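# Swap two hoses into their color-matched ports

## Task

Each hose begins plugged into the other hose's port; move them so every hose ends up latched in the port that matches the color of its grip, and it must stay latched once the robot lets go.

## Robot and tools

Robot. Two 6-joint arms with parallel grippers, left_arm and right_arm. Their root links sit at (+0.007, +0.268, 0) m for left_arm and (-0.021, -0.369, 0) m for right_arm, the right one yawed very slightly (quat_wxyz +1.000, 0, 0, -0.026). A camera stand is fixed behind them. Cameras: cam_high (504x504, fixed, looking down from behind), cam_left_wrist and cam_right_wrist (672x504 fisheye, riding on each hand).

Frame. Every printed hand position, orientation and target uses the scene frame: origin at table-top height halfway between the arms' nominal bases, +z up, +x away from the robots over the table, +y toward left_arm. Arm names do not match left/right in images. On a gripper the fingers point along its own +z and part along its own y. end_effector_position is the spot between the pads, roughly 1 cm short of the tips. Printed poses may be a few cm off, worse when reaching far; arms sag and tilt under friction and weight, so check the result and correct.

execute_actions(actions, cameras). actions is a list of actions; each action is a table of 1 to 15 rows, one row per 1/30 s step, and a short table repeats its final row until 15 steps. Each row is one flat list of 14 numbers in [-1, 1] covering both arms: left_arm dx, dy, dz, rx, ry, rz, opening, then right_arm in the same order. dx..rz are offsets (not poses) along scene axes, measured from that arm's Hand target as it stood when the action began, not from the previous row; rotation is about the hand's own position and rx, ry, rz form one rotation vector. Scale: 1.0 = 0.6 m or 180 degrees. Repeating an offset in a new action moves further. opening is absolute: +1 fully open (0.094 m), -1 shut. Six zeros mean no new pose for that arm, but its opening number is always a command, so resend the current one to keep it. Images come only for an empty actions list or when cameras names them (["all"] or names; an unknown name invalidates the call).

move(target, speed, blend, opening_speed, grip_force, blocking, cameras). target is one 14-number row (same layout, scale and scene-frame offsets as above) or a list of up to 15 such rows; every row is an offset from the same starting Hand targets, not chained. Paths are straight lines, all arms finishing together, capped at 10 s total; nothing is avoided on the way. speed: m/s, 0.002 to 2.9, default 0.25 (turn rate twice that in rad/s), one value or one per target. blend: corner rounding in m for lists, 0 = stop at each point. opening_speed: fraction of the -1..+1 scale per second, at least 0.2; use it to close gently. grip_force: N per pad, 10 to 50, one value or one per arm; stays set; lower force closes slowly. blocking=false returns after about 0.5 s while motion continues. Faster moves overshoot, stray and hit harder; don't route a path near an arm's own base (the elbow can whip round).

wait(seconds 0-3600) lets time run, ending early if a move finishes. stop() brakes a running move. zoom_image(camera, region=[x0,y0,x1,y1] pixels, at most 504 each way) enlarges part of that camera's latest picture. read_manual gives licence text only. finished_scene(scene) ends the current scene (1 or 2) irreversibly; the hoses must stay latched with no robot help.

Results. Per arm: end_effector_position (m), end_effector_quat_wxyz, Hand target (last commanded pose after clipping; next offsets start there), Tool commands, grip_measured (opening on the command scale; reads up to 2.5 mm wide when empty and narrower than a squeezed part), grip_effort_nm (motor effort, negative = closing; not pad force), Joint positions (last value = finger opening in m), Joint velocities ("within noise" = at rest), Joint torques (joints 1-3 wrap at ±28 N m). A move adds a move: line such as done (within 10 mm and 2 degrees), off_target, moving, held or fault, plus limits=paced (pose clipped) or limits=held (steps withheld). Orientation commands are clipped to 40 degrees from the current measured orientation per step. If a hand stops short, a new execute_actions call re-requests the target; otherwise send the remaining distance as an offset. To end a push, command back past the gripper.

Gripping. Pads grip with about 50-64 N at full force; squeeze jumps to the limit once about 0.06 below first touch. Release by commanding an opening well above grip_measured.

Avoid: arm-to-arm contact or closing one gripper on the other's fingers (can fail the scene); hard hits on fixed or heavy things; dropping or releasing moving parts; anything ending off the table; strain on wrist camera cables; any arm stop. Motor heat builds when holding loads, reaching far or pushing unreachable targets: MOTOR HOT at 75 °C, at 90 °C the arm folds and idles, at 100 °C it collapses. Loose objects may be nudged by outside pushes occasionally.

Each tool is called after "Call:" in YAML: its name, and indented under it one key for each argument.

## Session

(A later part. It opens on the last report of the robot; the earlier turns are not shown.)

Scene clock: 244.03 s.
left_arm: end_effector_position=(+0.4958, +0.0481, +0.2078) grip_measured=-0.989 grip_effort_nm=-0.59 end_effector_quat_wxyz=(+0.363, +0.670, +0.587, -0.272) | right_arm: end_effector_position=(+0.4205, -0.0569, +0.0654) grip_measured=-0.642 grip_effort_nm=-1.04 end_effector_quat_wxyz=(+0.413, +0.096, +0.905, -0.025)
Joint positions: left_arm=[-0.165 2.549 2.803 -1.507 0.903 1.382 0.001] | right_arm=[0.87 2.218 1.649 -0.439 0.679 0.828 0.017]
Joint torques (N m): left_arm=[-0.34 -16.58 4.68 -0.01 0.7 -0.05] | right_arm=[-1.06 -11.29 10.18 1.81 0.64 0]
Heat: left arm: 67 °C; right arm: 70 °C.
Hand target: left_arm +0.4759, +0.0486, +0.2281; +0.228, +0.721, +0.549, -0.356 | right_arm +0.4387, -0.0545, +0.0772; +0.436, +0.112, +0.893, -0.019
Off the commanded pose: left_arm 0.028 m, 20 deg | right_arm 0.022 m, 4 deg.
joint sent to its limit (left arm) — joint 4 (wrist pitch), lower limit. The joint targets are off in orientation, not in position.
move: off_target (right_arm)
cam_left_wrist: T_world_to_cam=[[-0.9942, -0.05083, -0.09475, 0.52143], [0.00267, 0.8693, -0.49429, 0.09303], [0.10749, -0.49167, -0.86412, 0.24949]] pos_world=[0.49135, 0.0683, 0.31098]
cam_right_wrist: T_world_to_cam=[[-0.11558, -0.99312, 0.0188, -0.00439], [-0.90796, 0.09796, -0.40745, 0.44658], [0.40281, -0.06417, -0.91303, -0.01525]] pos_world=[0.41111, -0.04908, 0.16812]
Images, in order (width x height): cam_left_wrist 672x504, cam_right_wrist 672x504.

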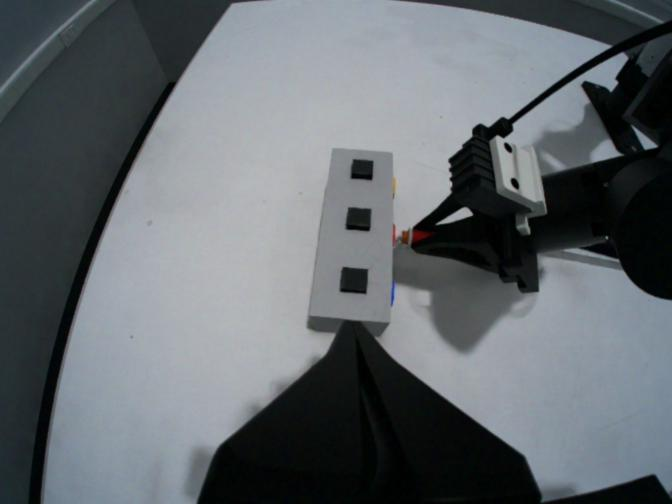

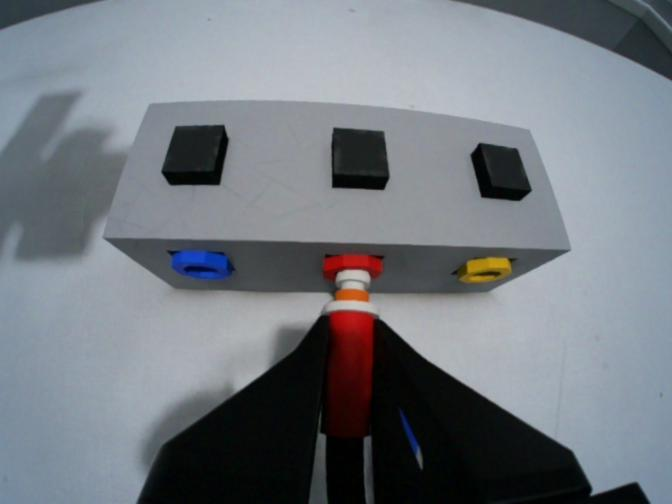

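Call:
move:
  target:
    - [0,0,0,0,0,0,-1,0.05,-0.004,0.015,0,-0.01,-0.005,-1]
    - [0,0,0,0,0,0,-1,0.11,-0.01,0.045,0,-0.05,-0.012,-1]
  speed: 0.2
  cameras: ["cam_right_wrist","cam_left_wrist"]

Call:
zoom_image:
  camera: "cam_right_wrist"
  region: [250, 100, 450, 300]

Call:
zoom_image:
  camera: "cam_left_wrist"
  region: [370, 160, 530, 320]

Scene clock: 245.87 s.
left_arm: end_effector_position=(+0.4958, +0.0481, +0.2078) grip_measured=-0.989 grip_effort_nm=-0.59 end_effector_quat_wxyz=(+0.363, +0.670, +0.587, -0.272) | right_arm: end_effector_position=(+0.4261, -0.0582, +0.0668) grip_measured=-0.642 grip_effort_nm=-1.05 end_effector_quat_wxyz=(+0.402, +0.054, +0.912, -0.059)
Joint positions: left_arm=[-0.165 2.549 2.803 -1.507 0.903 1.382 0.001] | right_arm=[0.862 2.251 1.723 -0.513 0.683 0.738 0.017]
Joint torques (N m): left_arm=[-0.31 -16.59 4.68 -0.01 0.71 -0.05] | right_arm=[-6.38 -10.39 12.75 3.9 1.36 -0.06]
Heat: left arm: 67 °C; right arm: 70 °C.
Hand target: left_arm +0.4759, +0.0486, +0.2281; +0.228, +0.721, +0.549, -0.356 | right_arm +0.5046, -0.0605, +0.1041; +0.504, +0.130, +0.854, -0.018
Off the commanded pose: left_arm 0.028 m, 20 deg | right_arm 0.087 m, 17 deg.
joint sent to its limit (left arm) — joint 4 (wrist pitch), lower limit. The joint targets are off in orientation, not in position.
move: off_target (right_arm)
cam_left_wrist: T_world_to_cam=[[-0.9942, -0.05083, -0.09475, 0.52143], [0.00267, 0.8693, -0.49429, 0.09303], [0.10749, -0.49167, -0.86412, 0.24949]] pos_world=[0.49135, 0.0683, 0.31098]
cam_right_wrist: T_world_to_cam=[[-0.06455, -0.9914, 0.11384, -0.03308], [-0.92368, 0.01619, -0.38283, 0.45272], [0.3777, -0.12986, -0.91678, -0.00917]] pos_world=[0.41949, -0.04131, 0.16867]
Images, in order (width x height): cam_left_wrist 672x504, cam_right_wrist 672x504.

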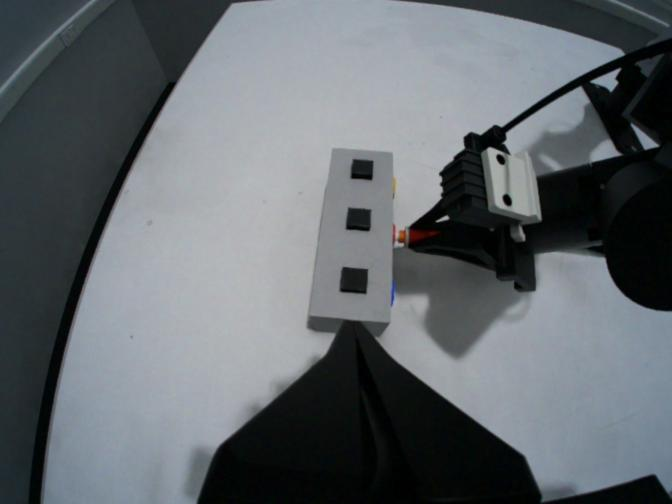

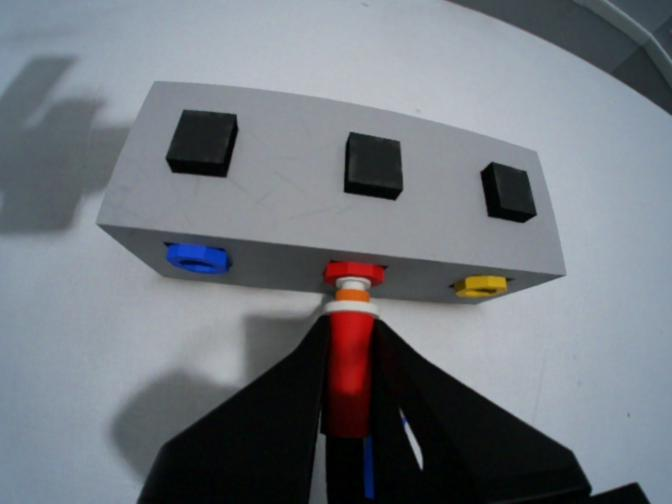

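Scaled by 2.520 from the camera's image (finer frame: 960x720).

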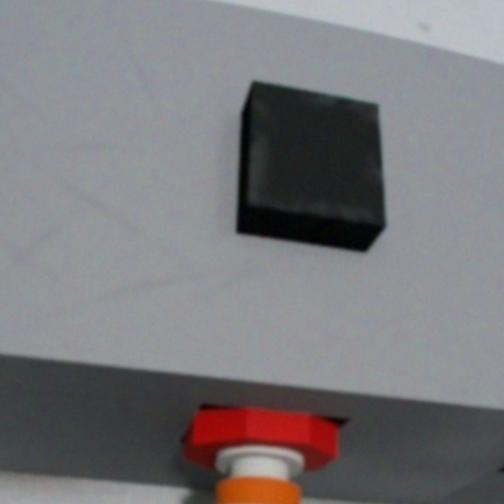

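Scaled by 3.150 from the camera's image (finer frame: 960x720).

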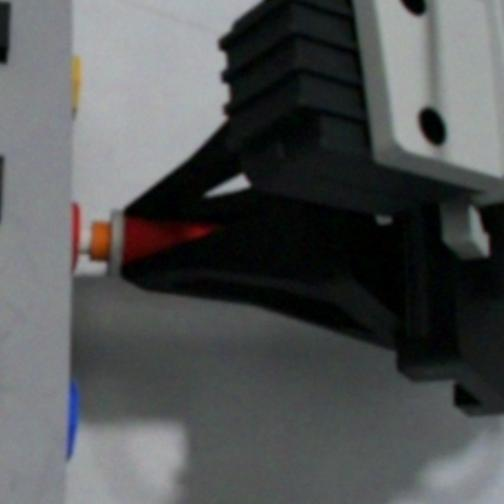

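Call:
move:
  target:
    - [0,0,0,0,0,0,-1,0.04,-0.004,-0.01,0,-0.02,-0.012,-1]
    - [0,0,0,0,0,0,-1,0.1,-0.008,0.035,0,-0.03,-0.018,-1]
  speed: 0.2
  cameras: ["cam_right_wrist","cam_left_wrist"]

Call:
zoom_image:
  camera: "cam_right_wrist"
  region: [250, 100, 450, 300]

Call:
zoom_image:
  camera: "cam_left_wrist"
  region: [370, 160, 530, 320]

Scene clock: 248.03 s.
left_arm: end_effector_position=(+0.4958, +0.0481, +0.2078) grip_measured=-0.989 grip_effort_nm=-0.59 end_effector_quat_wxyz=(+0.363, +0.670, +0.587, -0.272) | right_arm: end_effector_position=(+0.4345, -0.0593, +0.0677) grip_measured=-0.642 grip_effort_nm=-1.05 end_effector_quat_wxyz=(+0.382, +0.031, +0.919, -0.094)
Joint positions: left_arm=[-0.165 2.549 2.803 -1.507 0.903 1.382 0.001] | right_arm=[0.851 2.32 1.869 -0.655 0.69 0.697 0.017]
Joint torques (N m): left_arm=[-0.32 -16.58 4.71 -0.01 0.7 -0.04] | right_arm=[-10.26 -11.26 15.01 4.9 1.86 0.08]
Heat: left arm: 67 °C; right arm: 70 °C.
Hand target: left_arm +0.4759, +0.0486, +0.2281; +0.228, +0.721, +0.549, -0.356 | right_arm +0.5647, -0.0653, +0.1251; +0.543, +0.155, +0.825, -0.026
Off the commanded pose: left_arm 0.028 m, 20 deg | right_arm 0.142 m, 27 deg.
joint sent to its limit (left arm) — joint 4 (wrist pitch), lower limit. The joint targets are off in orientation, not in position.
move: off_target (right_arm)
cam_left_wrist: T_world_to_cam=[[-0.9942, -0.05083, -0.09475, 0.52143], [0.00267, 0.8693, -0.49429, 0.09303], [0.10749, -0.49167, -0.86412, 0.24949]] pos_world=[0.49135, 0.0683, 0.31098]
cam_right_wrist: T_world_to_cam=[[-0.04349, -0.9798, 0.1952, -0.04763], [-0.94105, -0.02543, -0.33731, 0.46274], [0.33547, -0.19836, -0.92093, 0.00286]] pos_world=[0.43243, -0.03433, 0.16802]
Images, in order (width x height): cam_left_wrist 672x504, cam_right_wrist 672x504.

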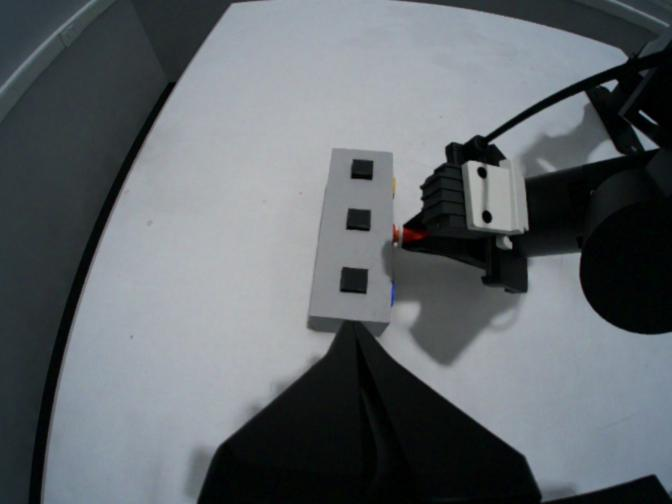

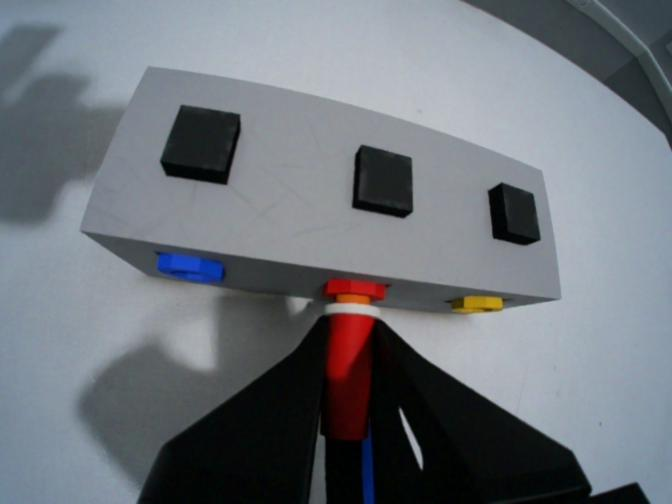

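Scaled by 2.520 from the camera's image (finer frame: 960x720).

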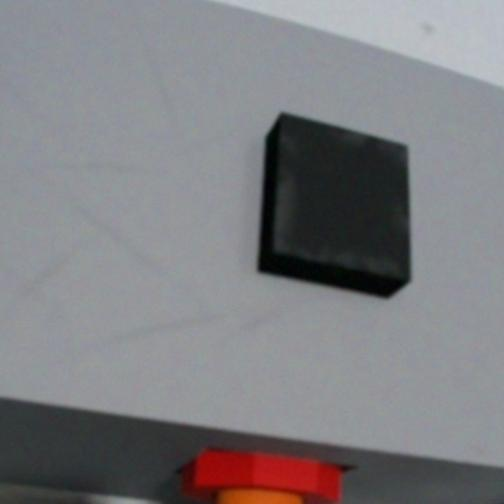

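Scaled by 3.150 from the camera's image (finer frame: 960x720).

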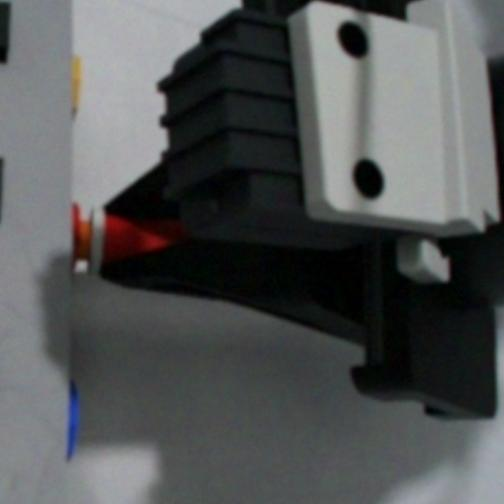

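Call:
move:
  target:
    - [0,0,0,0,0,0,-1,0.03,-0.004,-0.01,0,-0.02,-0.015,-1]
    - [0,0,0,0,0,0,-1,0.06,-0.008,0.015,0,-0.02,-0.02,-1]
  speed: 0.2
  cameras: ["cam_right_wrist","cam_left_wrist"]

Call:
zoom_image:
  camera: "cam_right_wrist"
  region: [250, 160, 450, 360]

Call:
zoom_image:
  camera: "cam_left_wrist"
  region: [370, 160, 530, 320]

Scene clock: 250.53 s.
left_arm: end_effector_position=(+0.4958, +0.0481, +0.2078) grip_measured=-0.989 grip_effort_nm=-0.59 end_effector_quat_wxyz=(+0.363, +0.670, +0.587, -0.272) | right_arm: end_effector_position=(+0.4397, -0.0598, +0.0673) grip_measured=-0.642 grip_effort_nm=-1.05 end_effector_quat_wxyz=(+0.359, +0.038, +0.925, -0.118)
Joint positions: left_arm=[-0.165 2.549 2.803 -1.507 0.903 1.382 0.001] | right_arm=[0.845 2.41 2.053 -0.835 0.694 0.736 0.017]
Joint torques (N m): left_arm=[-0.34 -16.58 4.68 -0.01 0.7 -0.04] | right_arm=[-11.88 -12.56 15.56 5.24 2.52 0.21]
Heat: left arm: 67 °C; right arm: 70 °C.
Hand target: left_arm +0.4759, +0.0486, +0.2281; +0.228, +0.721, +0.549, -0.356 | right_arm +0.6006, -0.0701, +0.1340; +0.567, +0.182, +0.802, -0.039
Off the commanded pose: left_arm 0.028 m, 20 deg | right_arm 0.175 m, 34 deg.
joint sent to its limit (left arm) — joint 4 (wrist pitch), lower limit. The joint targets are off in orientation, not in position.
move: off_target (right_arm)
cam_left_wrist: T_world_to_cam=[[-0.9942, -0.05083, -0.09475, 0.52143], [0.00267, 0.8693, -0.49429, 0.09303], [0.10749, -0.49167, -0.86412, 0.24949]] pos_world=[0.49135, 0.0683, 0.31098]
cam_right_wrist: T_world_to_cam=[[-0.06799, -0.96974, 0.23446, -0.03908], [-0.95683, -0.00318, -0.29062, 0.47262], [0.28257, -0.2441, -0.92767, 0.0217]] pos_world=[0.44343, -0.03109, 0.16664]
Images, in order (width x height): cam_left_wrist 672x504, cam_right_wrist 672x504.

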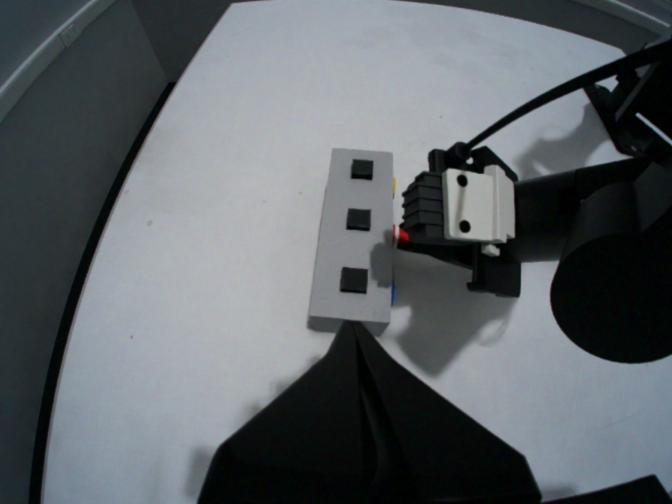

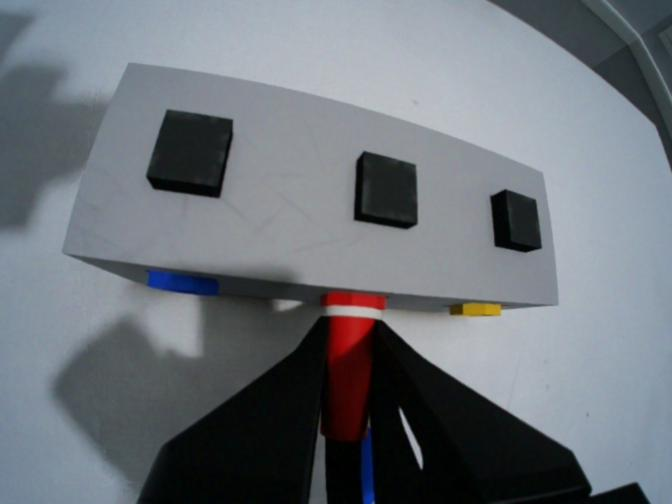

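Scaled by 2.520 from the camera's image (finer frame: 960x720).

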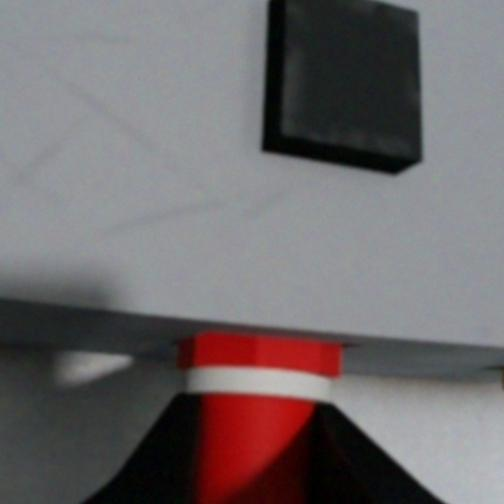

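Scaled by 3.150 from the camera's image (finer frame: 960x720).

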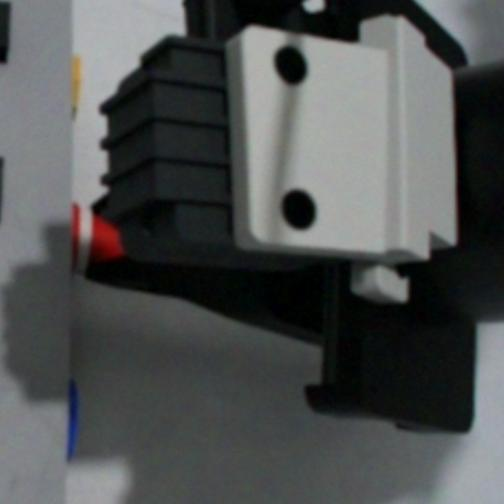

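Seated. Pull test and release.

Call:
move:
  target:
    - [0,0,0,0,0,0,-1,-0.27,0.015,-0.1,0,0.08,0.01,-1]
    - [0,0,0,0,0,0,-1,-0.3,0.015,-0.1,0,0.08,0.01,-1]
  speed: 0.2
  cameras: ["cam_right_wrist"]

Call:
zoom_image:
  camera: "cam_right_wrist"
  region: [250, 160, 450, 360]

Scene clock: 252.77 s.
left_arm: end_effector_position=(+0.4958, +0.0481, +0.2078) grip_measured=-0.989 grip_effort_nm=-0.59 end_effector_quat_wxyz=(+0.363, +0.670, +0.587, -0.272) | right_arm: end_effector_position=(+0.4299, -0.0563, +0.0605) grip_measured=-0.633 grip_effort_nm=-1.05 end_effector_quat_wxyz=(+0.443, +0.096, +0.889, -0.066)
Joint positions: left_arm=[-0.165 2.549 2.803 -1.507 0.903 1.382 0.001] | right_arm=[0.885 2.289 1.706 -0.433 0.79 0.812 0.017]
Joint torques (N m): left_arm=[-0.32 -16.59 4.71 -0.01 0.7 -0.04] | right_arm=[1.92 -16.16 3.9 1.26 0.96 1.6]
Heat: left arm: 67 °C; right arm: 71 °C.
Hand target: left_arm +0.4759, +0.0486, +0.2281; +0.228, +0.721, +0.549, -0.356 | right_arm +0.4206, -0.0610, +0.0740; +0.463, +0.163, +0.870, -0.052
Off the commanded pose: left_arm 0.028 m, 20 deg | right_arm 0.017 m, 8 deg.
joint sent to its limit (left arm) — joint 4 (wrist pitch), lower limit. The joint targets are off in orientation, not in position.
move: off_target (right_arm)
cam_right_wrist: T_world_to_cam=[[-0.15264, -0.98405, 0.09137, 0.00937], [-0.87798, 0.09258, -0.46966, 0.44371], [0.45371, -0.15191, -0.87811, -0.05243]] pos_world=[0.41478, -0.03982, 0.1615]

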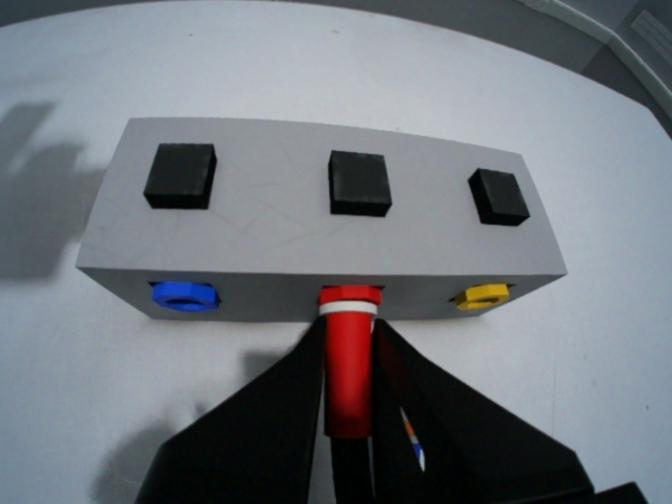

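Scaled by 2.520 from the camera's image (finer frame: 960x720).

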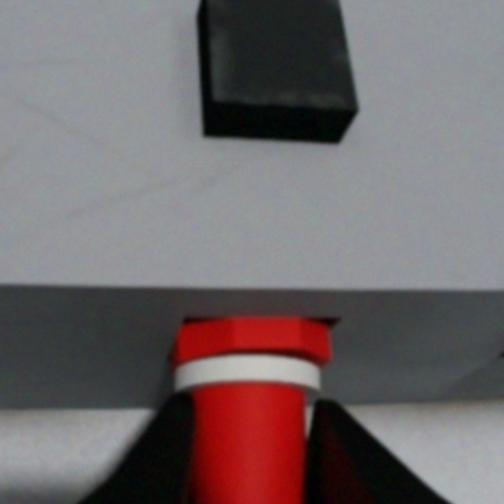

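Call:
move:
  target:
    - [0,0,0,0,0,0,-1,0.015,0.007,-0.02,0,0,0,-0.3]
    - [0,0,0,0,0,0,-1,-0.12,0.02,0.0,0,0,0,-0.3]
    - [0,0,0,0,0,0,-1,-0.2,0.02,0.15,0,0,0,-0.4]
  speed: 0.15
  cameras: ["cam_right_wrist","cam_left_wrist"]

Scene clock: 261.30 s.
left_arm: end_effector_position=(+0.4958, +0.0481, +0.2078) grip_measured=-0.989 grip_effort_nm=-0.59 end_effector_quat_wxyz=(+0.363, +0.670, +0.587, -0.272) | right_arm: end_effector_position=(+0.2984, -0.0542, +0.1410) grip_measured=-0.397 grip_effort_nm=-0.16 end_effector_quat_wxyz=(+0.450, +0.147, +0.877, -0.077)
Joint positions: left_arm=[-0.165 2.549 2.803 -1.507 0.903 1.382 0.001] | right_arm=[1.147 2.053 1.684 -1.011 0.935 1.332 0.028]
Joint torques (N m): left_arm=[-0.31 -16.58 4.68 -0.01 0.7 -0.04] | right_arm=[0.61 -13.48 9.22 0.64 0.62 0.19]
Heat: left arm: 68 °C; right arm: 78 °C. Fold the right arm in close to its base, or ease its load, before you think long.
Hand target: left_arm +0.4759, +0.0486, +0.2281; +0.228, +0.721, +0.549, -0.356 | right_arm +0.3007, -0.0490, +0.1641; +0.463, +0.163, +0.870, -0.052
Off the commanded pose: left_arm 0.028 m, 20 deg | right_arm 0.024 m, 4 deg.
MOTOR HOT: joint 2 (shoulder) of the right arm reports 78 °C; the controller's stop level is 90 °C. To cool a motor, set the load down, stop pushing, or move to a pose that needs little force.
joint sent to its limit (left arm) — joint 4 (wrist pitch), lower limit. The joint targets are off in orientation, not in position.
move: off_target (right_arm); target 3's new opening was sent with right_arm's hand 0.024 m and 4 deg from that target
cam_left_wrist: T_world_to_cam=[[-0.9942, -0.05083, -0.09475, 0.52143], [0.00267, 0.8693, -0.49429, 0.09303], [0.10749, -0.49167, -0.86412, 0.24949]] pos_world=[0.49135, 0.0683, 0.31098]
cam_right_wrist: T_world_to_cam=[[-0.25474, -0.96502, 0.06206, 0.01968], [-0.85026, 0.19295, -0.48973, 0.36584], [0.46062, -0.17752, -0.86967, 0.07365]] pos_world=[0.28215, -0.03852, 0.24199]
Images, in order (width x height): cam_left_wrist 672x504, cam_right_wrist 672x504.

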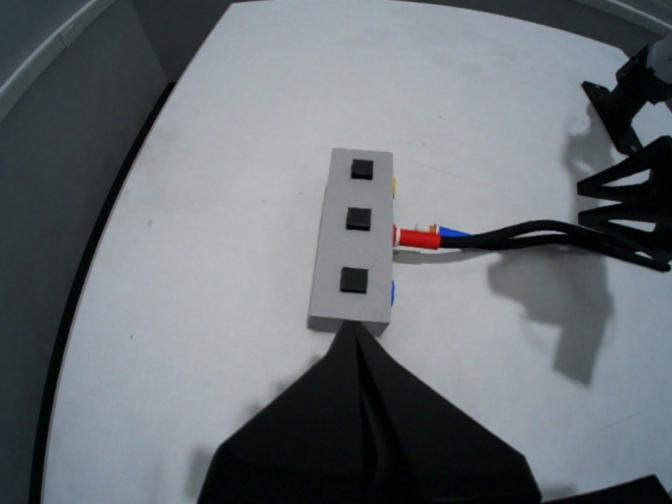

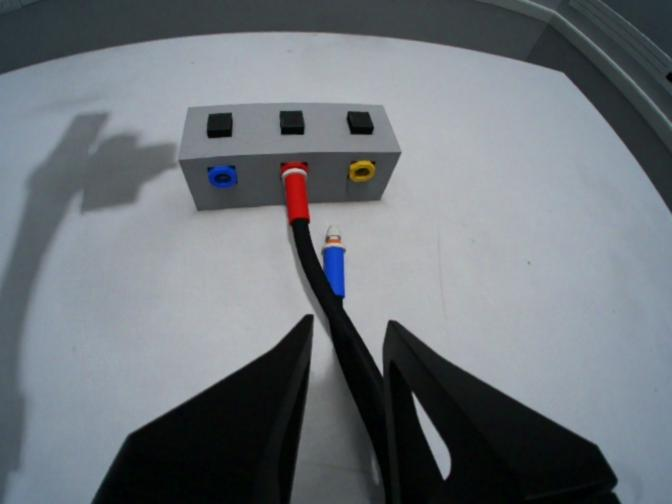

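Call:
move:
  target: [0,0,0,0,0,0,-1,-0.24,-0.17,0.12,0,0,0,-0.4]

Call:
wait:
  seconds: 10

Call:
wait:
  seconds: 10

Call:
wait:
  seconds: 6
  cameras: ["cam_right_wrist"]

Scene clock: 263.20 s.
left_arm: end_effector_position=(+0.4958, +0.0481, +0.2078) grip_measured=-0.989 grip_effort_nm=-0.59 end_effector_quat_wxyz=(+0.363, +0.670, +0.587, -0.272) | right_arm: end_effector_position=(+0.1594, -0.1449, +0.2322) grip_measured=-0.397 grip_effort_nm=-0.16 end_effector_quat_wxyz=(+0.461, +0.148, +0.874, -0.036)
Joint positions: left_arm=[-0.165 2.549 2.803 -1.507 0.903 1.382 0.001] | right_arm=[1.461 1.573 1.443 -1.561 0.956 1.808 0.028]
Joint torques (N m): left_arm=[-0.31 -16.57 4.67 0 0.7 -0.04] | right_arm=[0.64 -8.57 4.45 -0.06 0.53 0.18]
Heat: left arm: 68 °C; right arm: 77 °C. Fold the right arm in close to its base, or ease its load, before you think long.
Hand target: left_arm +0.4759, +0.0486, +0.2281; +0.228, +0.721, +0.549, -0.356 | right_arm +0.1567, -0.1511, +0.2362; +0.463, +0.163, +0.870, -0.052
Off the commanded pose: left_arm 0.028 m, 20 deg | right_arm 0.008 m, 3 deg.
MOTOR HOT: still on. Joint 2 (shoulder) of the right arm reports 77 °C.
joint sent to its limit (left arm) — joint 4 (wrist pitch), lower limit. The joint targets are off in orientation, not in position.
joint sent to its limit (right arm) — joint 4 (wrist pitch), lower limit. The joint targets are off in orientation, not in position.
move: off_target (right_arm)

Scene clock: 273.20 s.
left_arm: end_effector_position=(+0.4958, +0.0481, +0.2078) grip_measured=-0.989 grip_effort_nm=-0.59 end_effector_quat_wxyz=(+0.363, +0.670, +0.587, -0.272) | right_arm: end_effector_position=(+0.1594, -0.1449, +0.2322) grip_measured=-0.397 grip_effort_nm=-0.16 end_effector_quat_wxyz=(+0.461, +0.148, +0.874, -0.036)
Joint positions: left_arm=[-0.165 2.549 2.803 -1.507 0.903 1.382 0.001] | right_arm=[1.461 1.573 1.443 -1.561 0.956 1.808 0.028]
Joint torques (N m): left_arm=[-0.32 -16.57 4.71 -0.01 0.7 -0.04] | right_arm=[0.59 -8.66 4.49 -0.03 0.53 0.18]
Heat: left arm: 68 °C; right arm: 71 °C.
Hand target: left_arm +0.4759, +0.0486, +0.2281; +0.228, +0.721, +0.549, -0.356 | right_arm +0.1567, -0.1510, +0.2362; +0.463, +0.163, +0.870, -0.052
Tool commands: left_gripper/opening=-1.0 right_gripper/opening=-0.4
Off the commanded pose: left_arm 0.028 m, 20 deg | right_arm 0.008 m, 3 deg.
MOTOR HOT: cleared for the motors of the right arm.
wait: 10.00 s; at rest by 0.17 s

Scene clock: 283.20 s.
left_arm: end_effector_position=(+0.4958, +0.0481, +0.2078) grip_measured=-0.989 grip_effort_nm=-0.59 end_effector_quat_wxyz=(+0.363, +0.670, +0.587, -0.272) | right_arm: end_effector_position=(+0.1594, -0.1449, +0.2322) grip_measured=-0.397 grip_effort_nm=-0.16 end_effector_quat_wxyz=(+0.461, +0.148, +0.874, -0.036)
Joint positions: left_arm=[-0.165 2.549 2.803 -1.507 0.903 1.382 0.001] | right_arm=[1.461 1.573 1.443 -1.561 0.956 1.808 0.028]
Joint torques (N m): left_arm=[-0.31 -16.58 4.68 -0.01 0.7 -0.04] | right_arm=[0.68 -8.65 4.44 -0.03 0.53 0.17]
Heat: left arm: 69 °C; right arm: 68 °C.
Hand target: left_arm +0.4759, +0.0486, +0.2281; +0.228, +0.721, +0.549, -0.356 | right_arm +0.1567, -0.1510, +0.2362; +0.463, +0.163, +0.870, -0.052
Tool commands: left_gripper/opening=-1.0 right_gripper/opening=-0.4
Off the commanded pose: left_arm 0.028 m, 20 deg | right_arm 0.008 m, 3 deg.
wait: 10.00 s; at rest by 0.17 s

Scene clock: 289.20 s.
left_arm: end_effector_position=(+0.4958, +0.0481, +0.2078) grip_measured=-0.989 grip_effort_nm=-0.59 end_effector_quat_wxyz=(+0.363, +0.670, +0.587, -0.272) | right_arm: end_effector_position=(+0.1594, -0.1449, +0.2322) grip_measured=-0.397 grip_effort_nm=-0.16 end_effector_quat_wxyz=(+0.461, +0.148, +0.874, -0.036)
Joint positions: left_arm=[-0.165 2.549 2.803 -1.507 0.903 1.382 0.001] | right_arm=[1.461 1.573 1.443 -1.561 0.956 1.808 0.028]
Joint torques (N m): left_arm=[-0.32 -16.58 4.7 -0.01 0.7 -0.04] | right_arm=[0.7 -8.69 4.51 -0.03 0.53 0.17]
Heat: left arm: 69 °C; right arm: 66 °C.
Hand target: left_arm +0.4759, +0.0486, +0.2281; +0.228, +0.721, +0.549, -0.356 | right_arm +0.1567, -0.1510, +0.2362; +0.463, +0.163, +0.870, -0.052
Tool commands: left_gripper/opening=-1.0 right_gripper/opening=-0.4
Off the commanded pose: left_arm 0.028 m, 20 deg | right_arm 0.008 m, 3 deg.
wait: 6.00 s; at rest by 0.17 s
cam_right_wrist: T_world_to_cam=[[-0.22039, -0.97532, -0.01368, -0.09828], [-0.84019, 0.19694, -0.50526, 0.31237], [0.49548, -0.09986, -0.86286, 0.20498]] pos_world=[0.13922, -0.1369, 0.33336]

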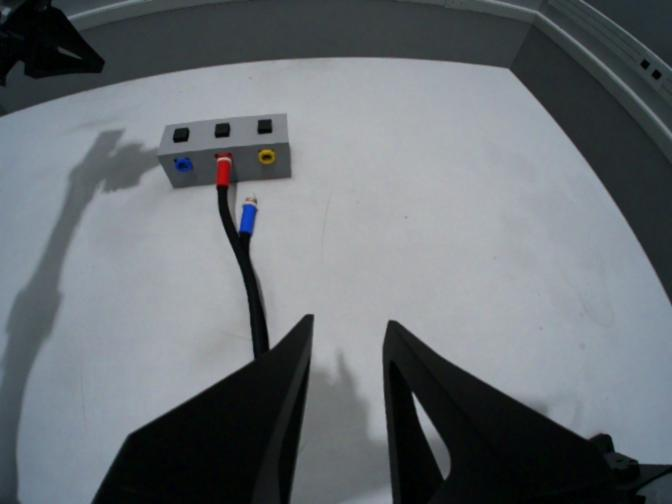

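Call:
move:
  target:
    - [0,0,0,0,0,0,-1,0.345,0.12,-0.19,0,0,-0.02,-0.4]
  speed: 0.3
  cameras: ["cam_right_wrist","cam_left_wrist"]

Call:
zoom_image:
  camera: "cam_left_wrist"
  region: [370, 160, 610, 320]

Call:
zoom_image:
  camera: "cam_right_wrist"
  region: [230, 140, 450, 360]

Scene clock: 291.53 s.
left_arm: end_effector_position=(+0.4958, +0.0481, +0.2078) grip_measured=-0.989 grip_effort_nm=-0.59 end_effector_quat_wxyz=(+0.363, +0.670, +0.587, -0.272) | right_arm: end_effector_position=(+0.3572, -0.0873, +0.1216) grip_measured=-0.397 grip_effort_nm=-0.16 end_effector_quat_wxyz=(+0.459, +0.188, +0.865, -0.075)
Joint positions: left_arm=[-0.165 2.549 2.803 -1.507 0.903 1.382 0.001] | right_arm=[0.99 2.057 1.589 -0.75 0.923 1.19 0.028]
Joint torques (N m): left_arm=[-0.29 -16.58 4.71 -0.01 0.7 -0.04] | right_arm=[0.06 -9.35 9.28 1.14 0.41 0]
Heat: left arm: 69 °C; right arm: 65 °C.
Hand target: left_arm +0.4759, +0.0486, +0.2281; +0.228, +0.721, +0.549, -0.356 | right_arm +0.3638, -0.0791, +0.1220; +0.461, +0.190, +0.864, -0.067
Off the commanded pose: left_arm 0.028 m, 20 deg | right_arm 0.011 m, 1 deg.
joint sent to its limit (left arm) — joint 4 (wrist pitch), lower limit. The joint targets are off in orientation, not in position.
move: off_target (right_arm)
cam_left_wrist: T_world_to_cam=[[-0.9942, -0.05083, -0.09475, 0.52143], [0.00267, 0.8693, -0.49429, 0.09303], [0.10749, -0.49167, -0.86412, 0.24949]] pos_world=[0.49135, 0.0683, 0.31098]
cam_right_wrist: T_world_to_cam=[[-0.32486, -0.94557, 0.01895, 0.03589], [-0.8164, 0.27025, -0.51034, 0.4099], [0.47745, -0.18126, -0.85976, 0.01624]] pos_world=[0.33855, -0.0739, 0.22248]
Images, in order (width x height): cam_left_wrist 672x504, cam_right_wrist 672x504.

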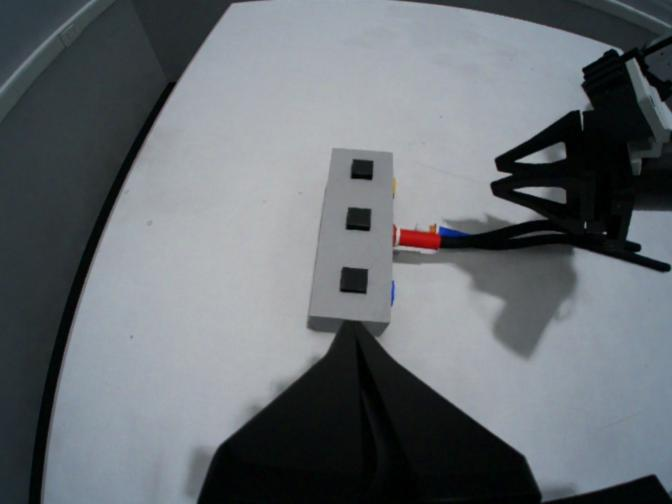

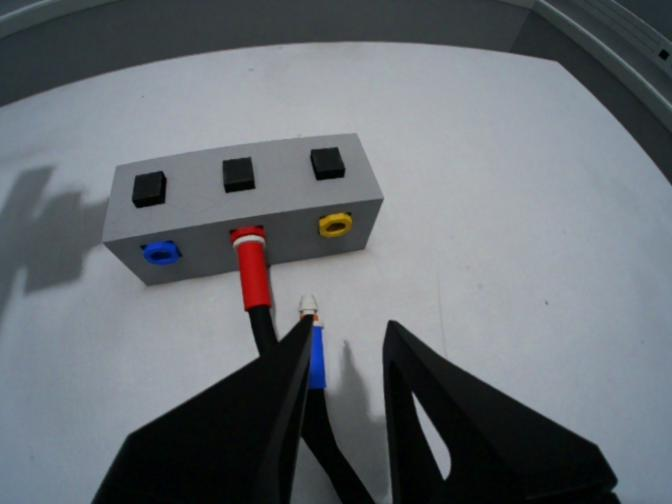

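Scaled by 2.100 from the camera's image (finer frame: 960x720).

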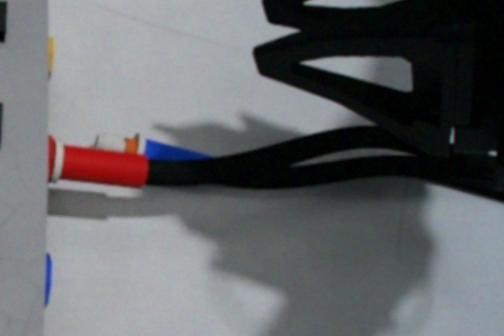

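Scaled by 2.291 from the camera's image (finer frame: 960x720).

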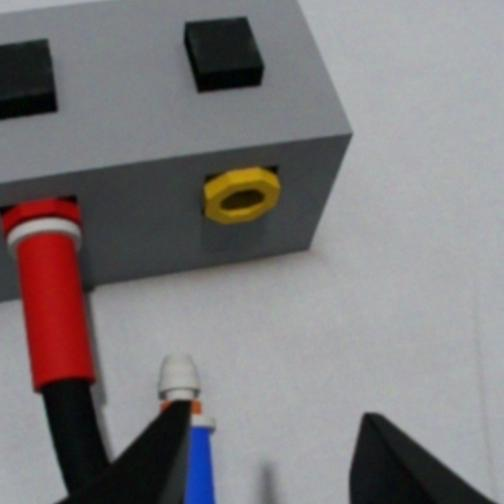

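Call:
move:
  target: [0,0,0,0,0,0,-1,0.025,0.022,-0.03,0,0,0,-0.4]
  speed: 0.15
  cameras: ["cam_right_wrist","cam_left_wrist"]

Scene clock: 293.03 s.
left_arm: end_effector_position=(+0.4958, +0.0481, +0.2078) grip_measured=-0.989 grip_effort_nm=-0.59 end_effector_quat_wxyz=(+0.363, +0.670, +0.587, -0.272) | right_arm: end_effector_position=(+0.3707, -0.0715, +0.1023) grip_measured=-0.397 grip_effort_nm=-0.16 end_effector_quat_wxyz=(+0.458, +0.185, +0.866, -0.075)
Joint positions: left_arm=[-0.165 2.549 2.803 -1.507 0.903 1.382 0.001] | right_arm=[0.986 2.151 1.654 -0.713 0.917 1.175 0.028]
Joint torques (N m): left_arm=[-0.31 -16.58 4.7 -0.01 0.7 -0.04] | right_arm=[-0.38 -10.35 9.32 1.15 0.43 0]
Heat: left arm: 69 °C; right arm: 65 °C.
Hand target: left_arm +0.4759, +0.0486, +0.2281; +0.228, +0.721, +0.549, -0.356 | right_arm +0.3787, -0.0658, +0.1040; +0.461, +0.190, +0.864, -0.067
Off the commanded pose: left_arm 0.028 m, 20 deg | right_arm 0.010 m, 1 deg.
joint sent to its limit (left arm) — joint 4 (wrist pitch), lower limit. The joint targets are off in orientation, not in position.
move: done
cam_left_wrist: T_world_to_cam=[[-0.9942, -0.05083, -0.09475, 0.52143], [0.00267, 0.8693, -0.49429, 0.09303], [0.10749, -0.49167, -0.86412, 0.24949]] pos_world=[0.49135, 0.0683, 0.31098]
cam_right_wrist: T_world_to_cam=[[-0.31917, -0.94747, 0.02088, 0.05314], [-0.81952, 0.26487, -0.50816, 0.40731], [0.47593, -0.17931, -0.86101, -0.00313]] pos_world=[0.35225, -0.05809, 0.20318]
Images, in order (width x height): cam_left_wrist 672x504, cam_right_wrist 672x504.

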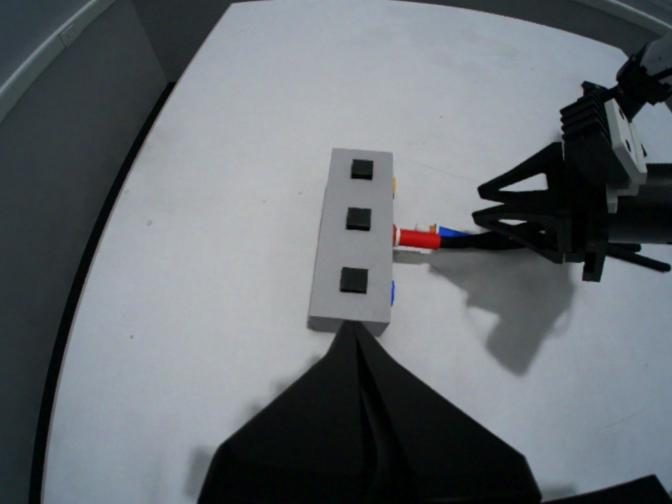

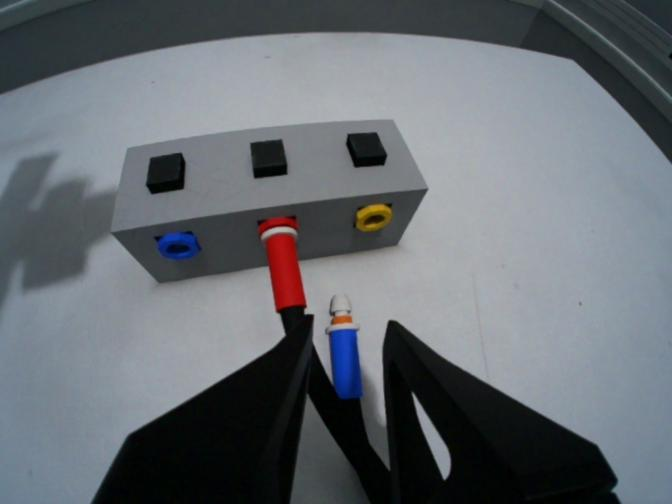

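Call:
zoom_image:
  camera: "cam_right_wrist"
  region: [230, 200, 450, 500]

Call:
zoom_image:
  camera: "cam_left_wrist"
  region: [370, 160, 530, 320]

Scaled by 1.680 from the camera's image (finer frame: 960x720).

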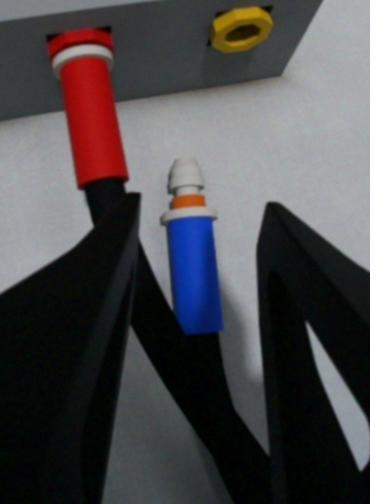

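Scaled by 3.150 from the camera's image (finer frame: 960x720).

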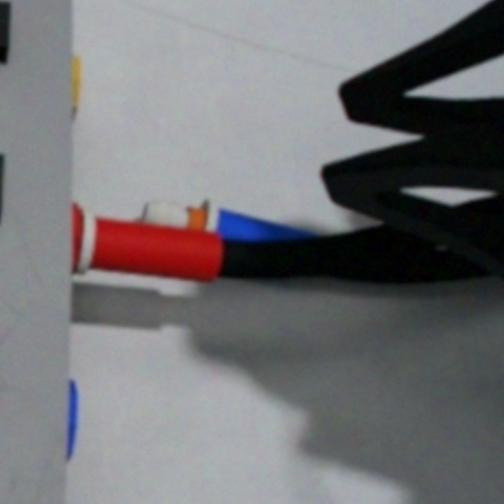

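Call:
move:
  target:
    - [0,0,0,0,0,0,-1,0.027,-0.009,-0.06,0,0,0,-0.45]
    - [0,0,0,0,0,0,-1,0.027,-0.009,-0.19,0,0,0,-0.45]
  speed: [0.15,0.08]
  blend: 0.02
  cameras: ["cam_right_wrist","cam_left_wrist"]

Call:
zoom_image:
  camera: "cam_right_wrist"
  region: [230, 200, 450, 500]

Scene clock: 295.50 s.
left_arm: end_effector_position=(+0.4958, +0.0481, +0.2078) grip_measured=-0.989 grip_effort_nm=-0.59 end_effector_quat_wxyz=(+0.363, +0.670, +0.587, -0.272) | right_arm: end_effector_position=(+0.4011, -0.0806, +0.0660) grip_measured=-0.448 grip_effort_nm=-0.10 end_effector_quat_wxyz=(+0.531, +0.229, +0.813, -0.065)
Joint positions: left_arm=[-0.165 2.549 2.803 -1.507 0.903 1.382 0.001] | right_arm=[0.952 2.244 1.529 -0.334 1.056 1.142 0.026]
Joint torques (N m): left_arm=[-0.32 -16.57 4.68 0 0.71 -0.04] | right_arm=[0.03 -5.09 2.95 1.33 -1.15 0.07]
Heat: left arm: 69 °C; right arm: 65 °C.
Hand target: left_arm +0.4759, +0.0486, +0.2281; +0.228, +0.721, +0.549, -0.356 | right_arm +0.3949, -0.0712, -0.0099; +0.461, +0.190, +0.864, -0.066
Off the commanded pose: left_arm 0.028 m, 20 deg | right_arm 0.077 m, 11 deg.
joint sent to its limit (left arm) — joint 4 (wrist pitch), lower limit. The joint targets are off in orientation, not in position.
move: off_target (right_arm)
cam_left_wrist: T_world_to_cam=[[-0.9942, -0.05083, -0.09475, 0.52143], [0.00267, 0.8693, -0.49429, 0.09303], [0.10749, -0.49167, -0.86412, 0.24949]] pos_world=[0.49135, 0.0683, 0.31098]
cam_right_wrist: T_world_to_cam=[[-0.38669, -0.91979, -0.06678, 0.09018], [-0.68913, 0.33632, -0.64187, 0.37843], [0.61284, -0.20218, -0.7639, -0.1136]] pos_world=[0.36527, -0.0673, 0.16215]
Images, in order (width x height): cam_left_wrist 672x504, cam_right_wrist 672x504.

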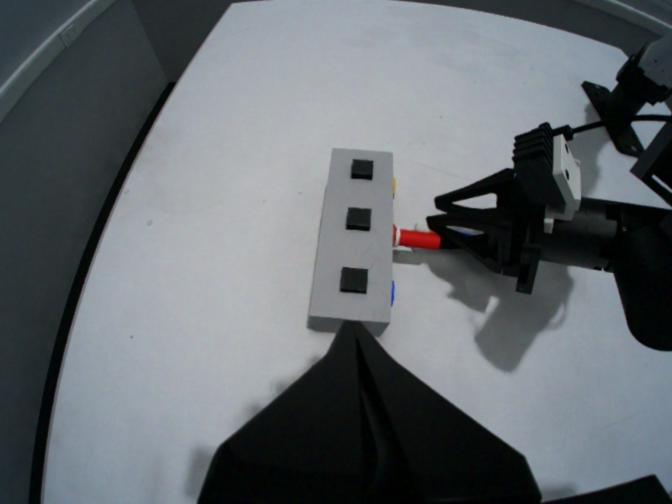

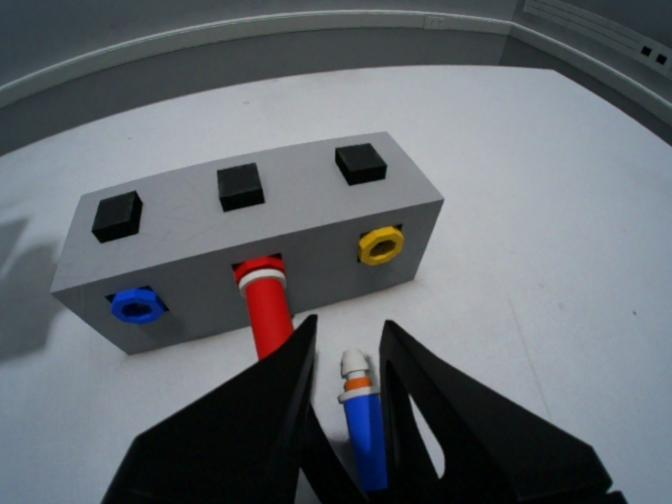

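Scaled by 1.680 from the camera's image (finer frame: 960x720).

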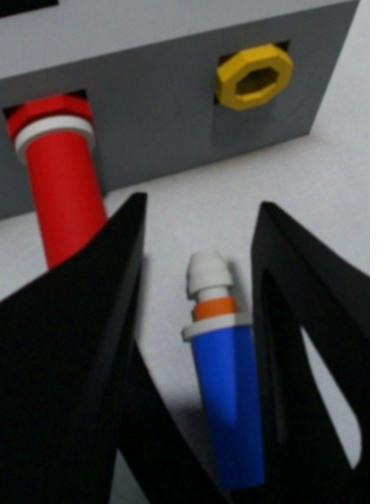

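Call:
move:
  target:
    - [0,0,0,0,0,0,-1,-0.03,0,0.18,0,0,0,-0.5]
    - [0,0,0,0,0,0,-1,-0.02,-0.015,0.2,0.06,0.18,0,-0.5]
  speed: 0.25
  cameras: ["cam_right_wrist"]

Scene clock: 299.97 s.
left_arm: end_effector_position=(+0.4958, +0.0481, +0.2078) grip_measured=-0.989 grip_effort_nm=-0.59 end_effector_quat_wxyz=(+0.363, +0.670, +0.587, -0.272) | right_arm: end_effector_position=(+0.3794, -0.0841, +0.1132) grip_measured=-0.497 grip_effort_nm=-0.16 end_effector_quat_wxyz=(+0.185, +0.209, +0.960, -0.037)
Joint positions: left_arm=[-0.165 2.549 2.803 -1.507 0.903 1.382 0.001] | right_arm=[0.79 2.328 2.257 -1.339 0.346 1.14 0.024]
Joint torques (N m): left_arm=[-0.29 -16.57 4.68 -0.01 0.7 -0.05] | right_arm=[0.17 -10.84 9.1 0.6 0.15 -0.01]
Heat: left arm: 70 °C; right arm: 66 °C.
Hand target: left_arm +0.4759, +0.0486, +0.2281; +0.228, +0.721, +0.549, -0.356 | right_arm +0.3829, -0.0802, +0.1101; +0.182, +0.206, +0.961, -0.036
Off the commanded pose: left_arm 0.028 m, 20 deg | right_arm 0.006 m, 1 deg.
joint sent to its limit (left arm) — joint 4 (wrist pitch), lower limit. The joint targets are off in orientation, not in position.
move: done
cam_right_wrist: T_world_to_cam=[[-0.32559, -0.9455, 0.00404, 0.04836], [-0.94415, 0.32534, 0.05236, 0.41228], [-0.05082, 0.01324, -0.99862, 0.23152]] pos_world=[0.41676, -0.09147, 0.20942]

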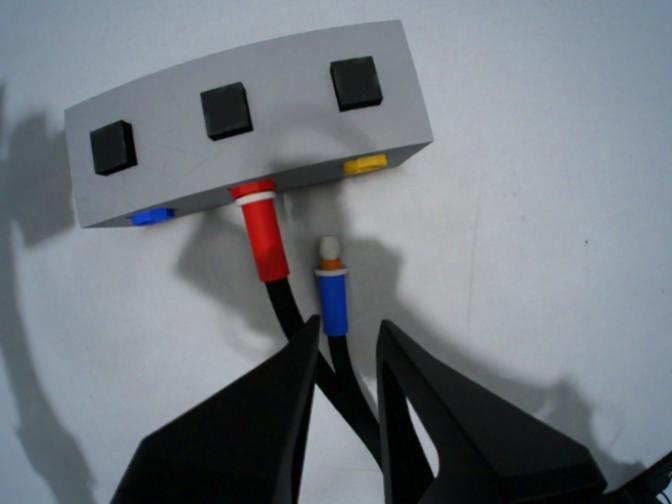

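Call:
move:
  target: [0,0,0,0,0,0,-1,0.009,0.002,-0.1,0,0,0,-0.5]
  speed: 0.12
  cameras: ["cam_right_wrist"]

Call:
zoom_image:
  camera: "cam_right_wrist"
  region: [200, 200, 450, 450]

Scene clock: 301.47 s.
left_arm: end_effector_position=(+0.4958, +0.0481, +0.2078) grip_measured=-0.989 grip_effort_nm=-0.59 end_effector_quat_wxyz=(+0.363, +0.670, +0.587, -0.272) | right_arm: end_effector_position=(+0.3876, -0.0778, +0.0643) grip_measured=-0.497 grip_effort_nm=-0.15 end_effector_quat_wxyz=(+0.190, +0.209, +0.959, -0.029)
Joint positions: left_arm=[-0.165 2.549 2.803 -1.507 0.903 1.382 0.001] | right_arm=[0.788 2.339 2.078 -1.128 0.344 1.135 0.024]
Joint torques (N m): left_arm=[-0.32 -16.58 4.68 -0.01 0.7 -0.04] | right_arm=[-0.14 -11.34 5.37 0.92 0.17 -0.03]
Heat: left arm: 70 °C; right arm: 66 °C.
Hand target: left_arm +0.4759, +0.0486, +0.2281; +0.228, +0.721, +0.549, -0.356 | right_arm +0.3883, -0.0791, +0.0501; +0.182, +0.206, +0.961, -0.036
Off the commanded pose: left_arm 0.028 m, 20 deg | right_arm 0.014 m, 1 deg.
joint sent to its limit (left arm) — joint 4 (wrist pitch), lower limit. The joint targets are off in orientation, not in position.
move: off_target (right_arm)
cam_right_wrist: T_world_to_cam=[[-0.32337, -0.94618, -0.01317, 0.05733], [-0.94552, 0.32253, 0.04425, 0.42137], [-0.03762, 0.02676, -0.99893, 0.17899]] pos_world=[0.42369, -0.08645, 0.1609]

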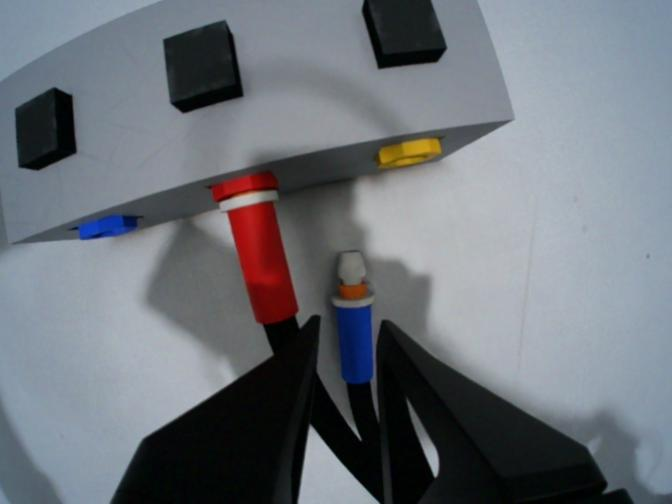

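Scaled by 2.016 from the camera's image (finer frame: 960x720).

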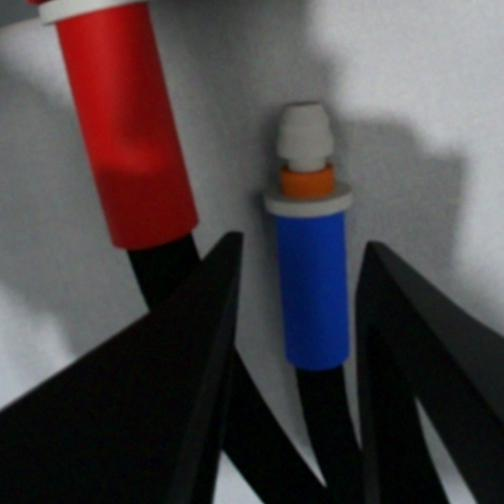

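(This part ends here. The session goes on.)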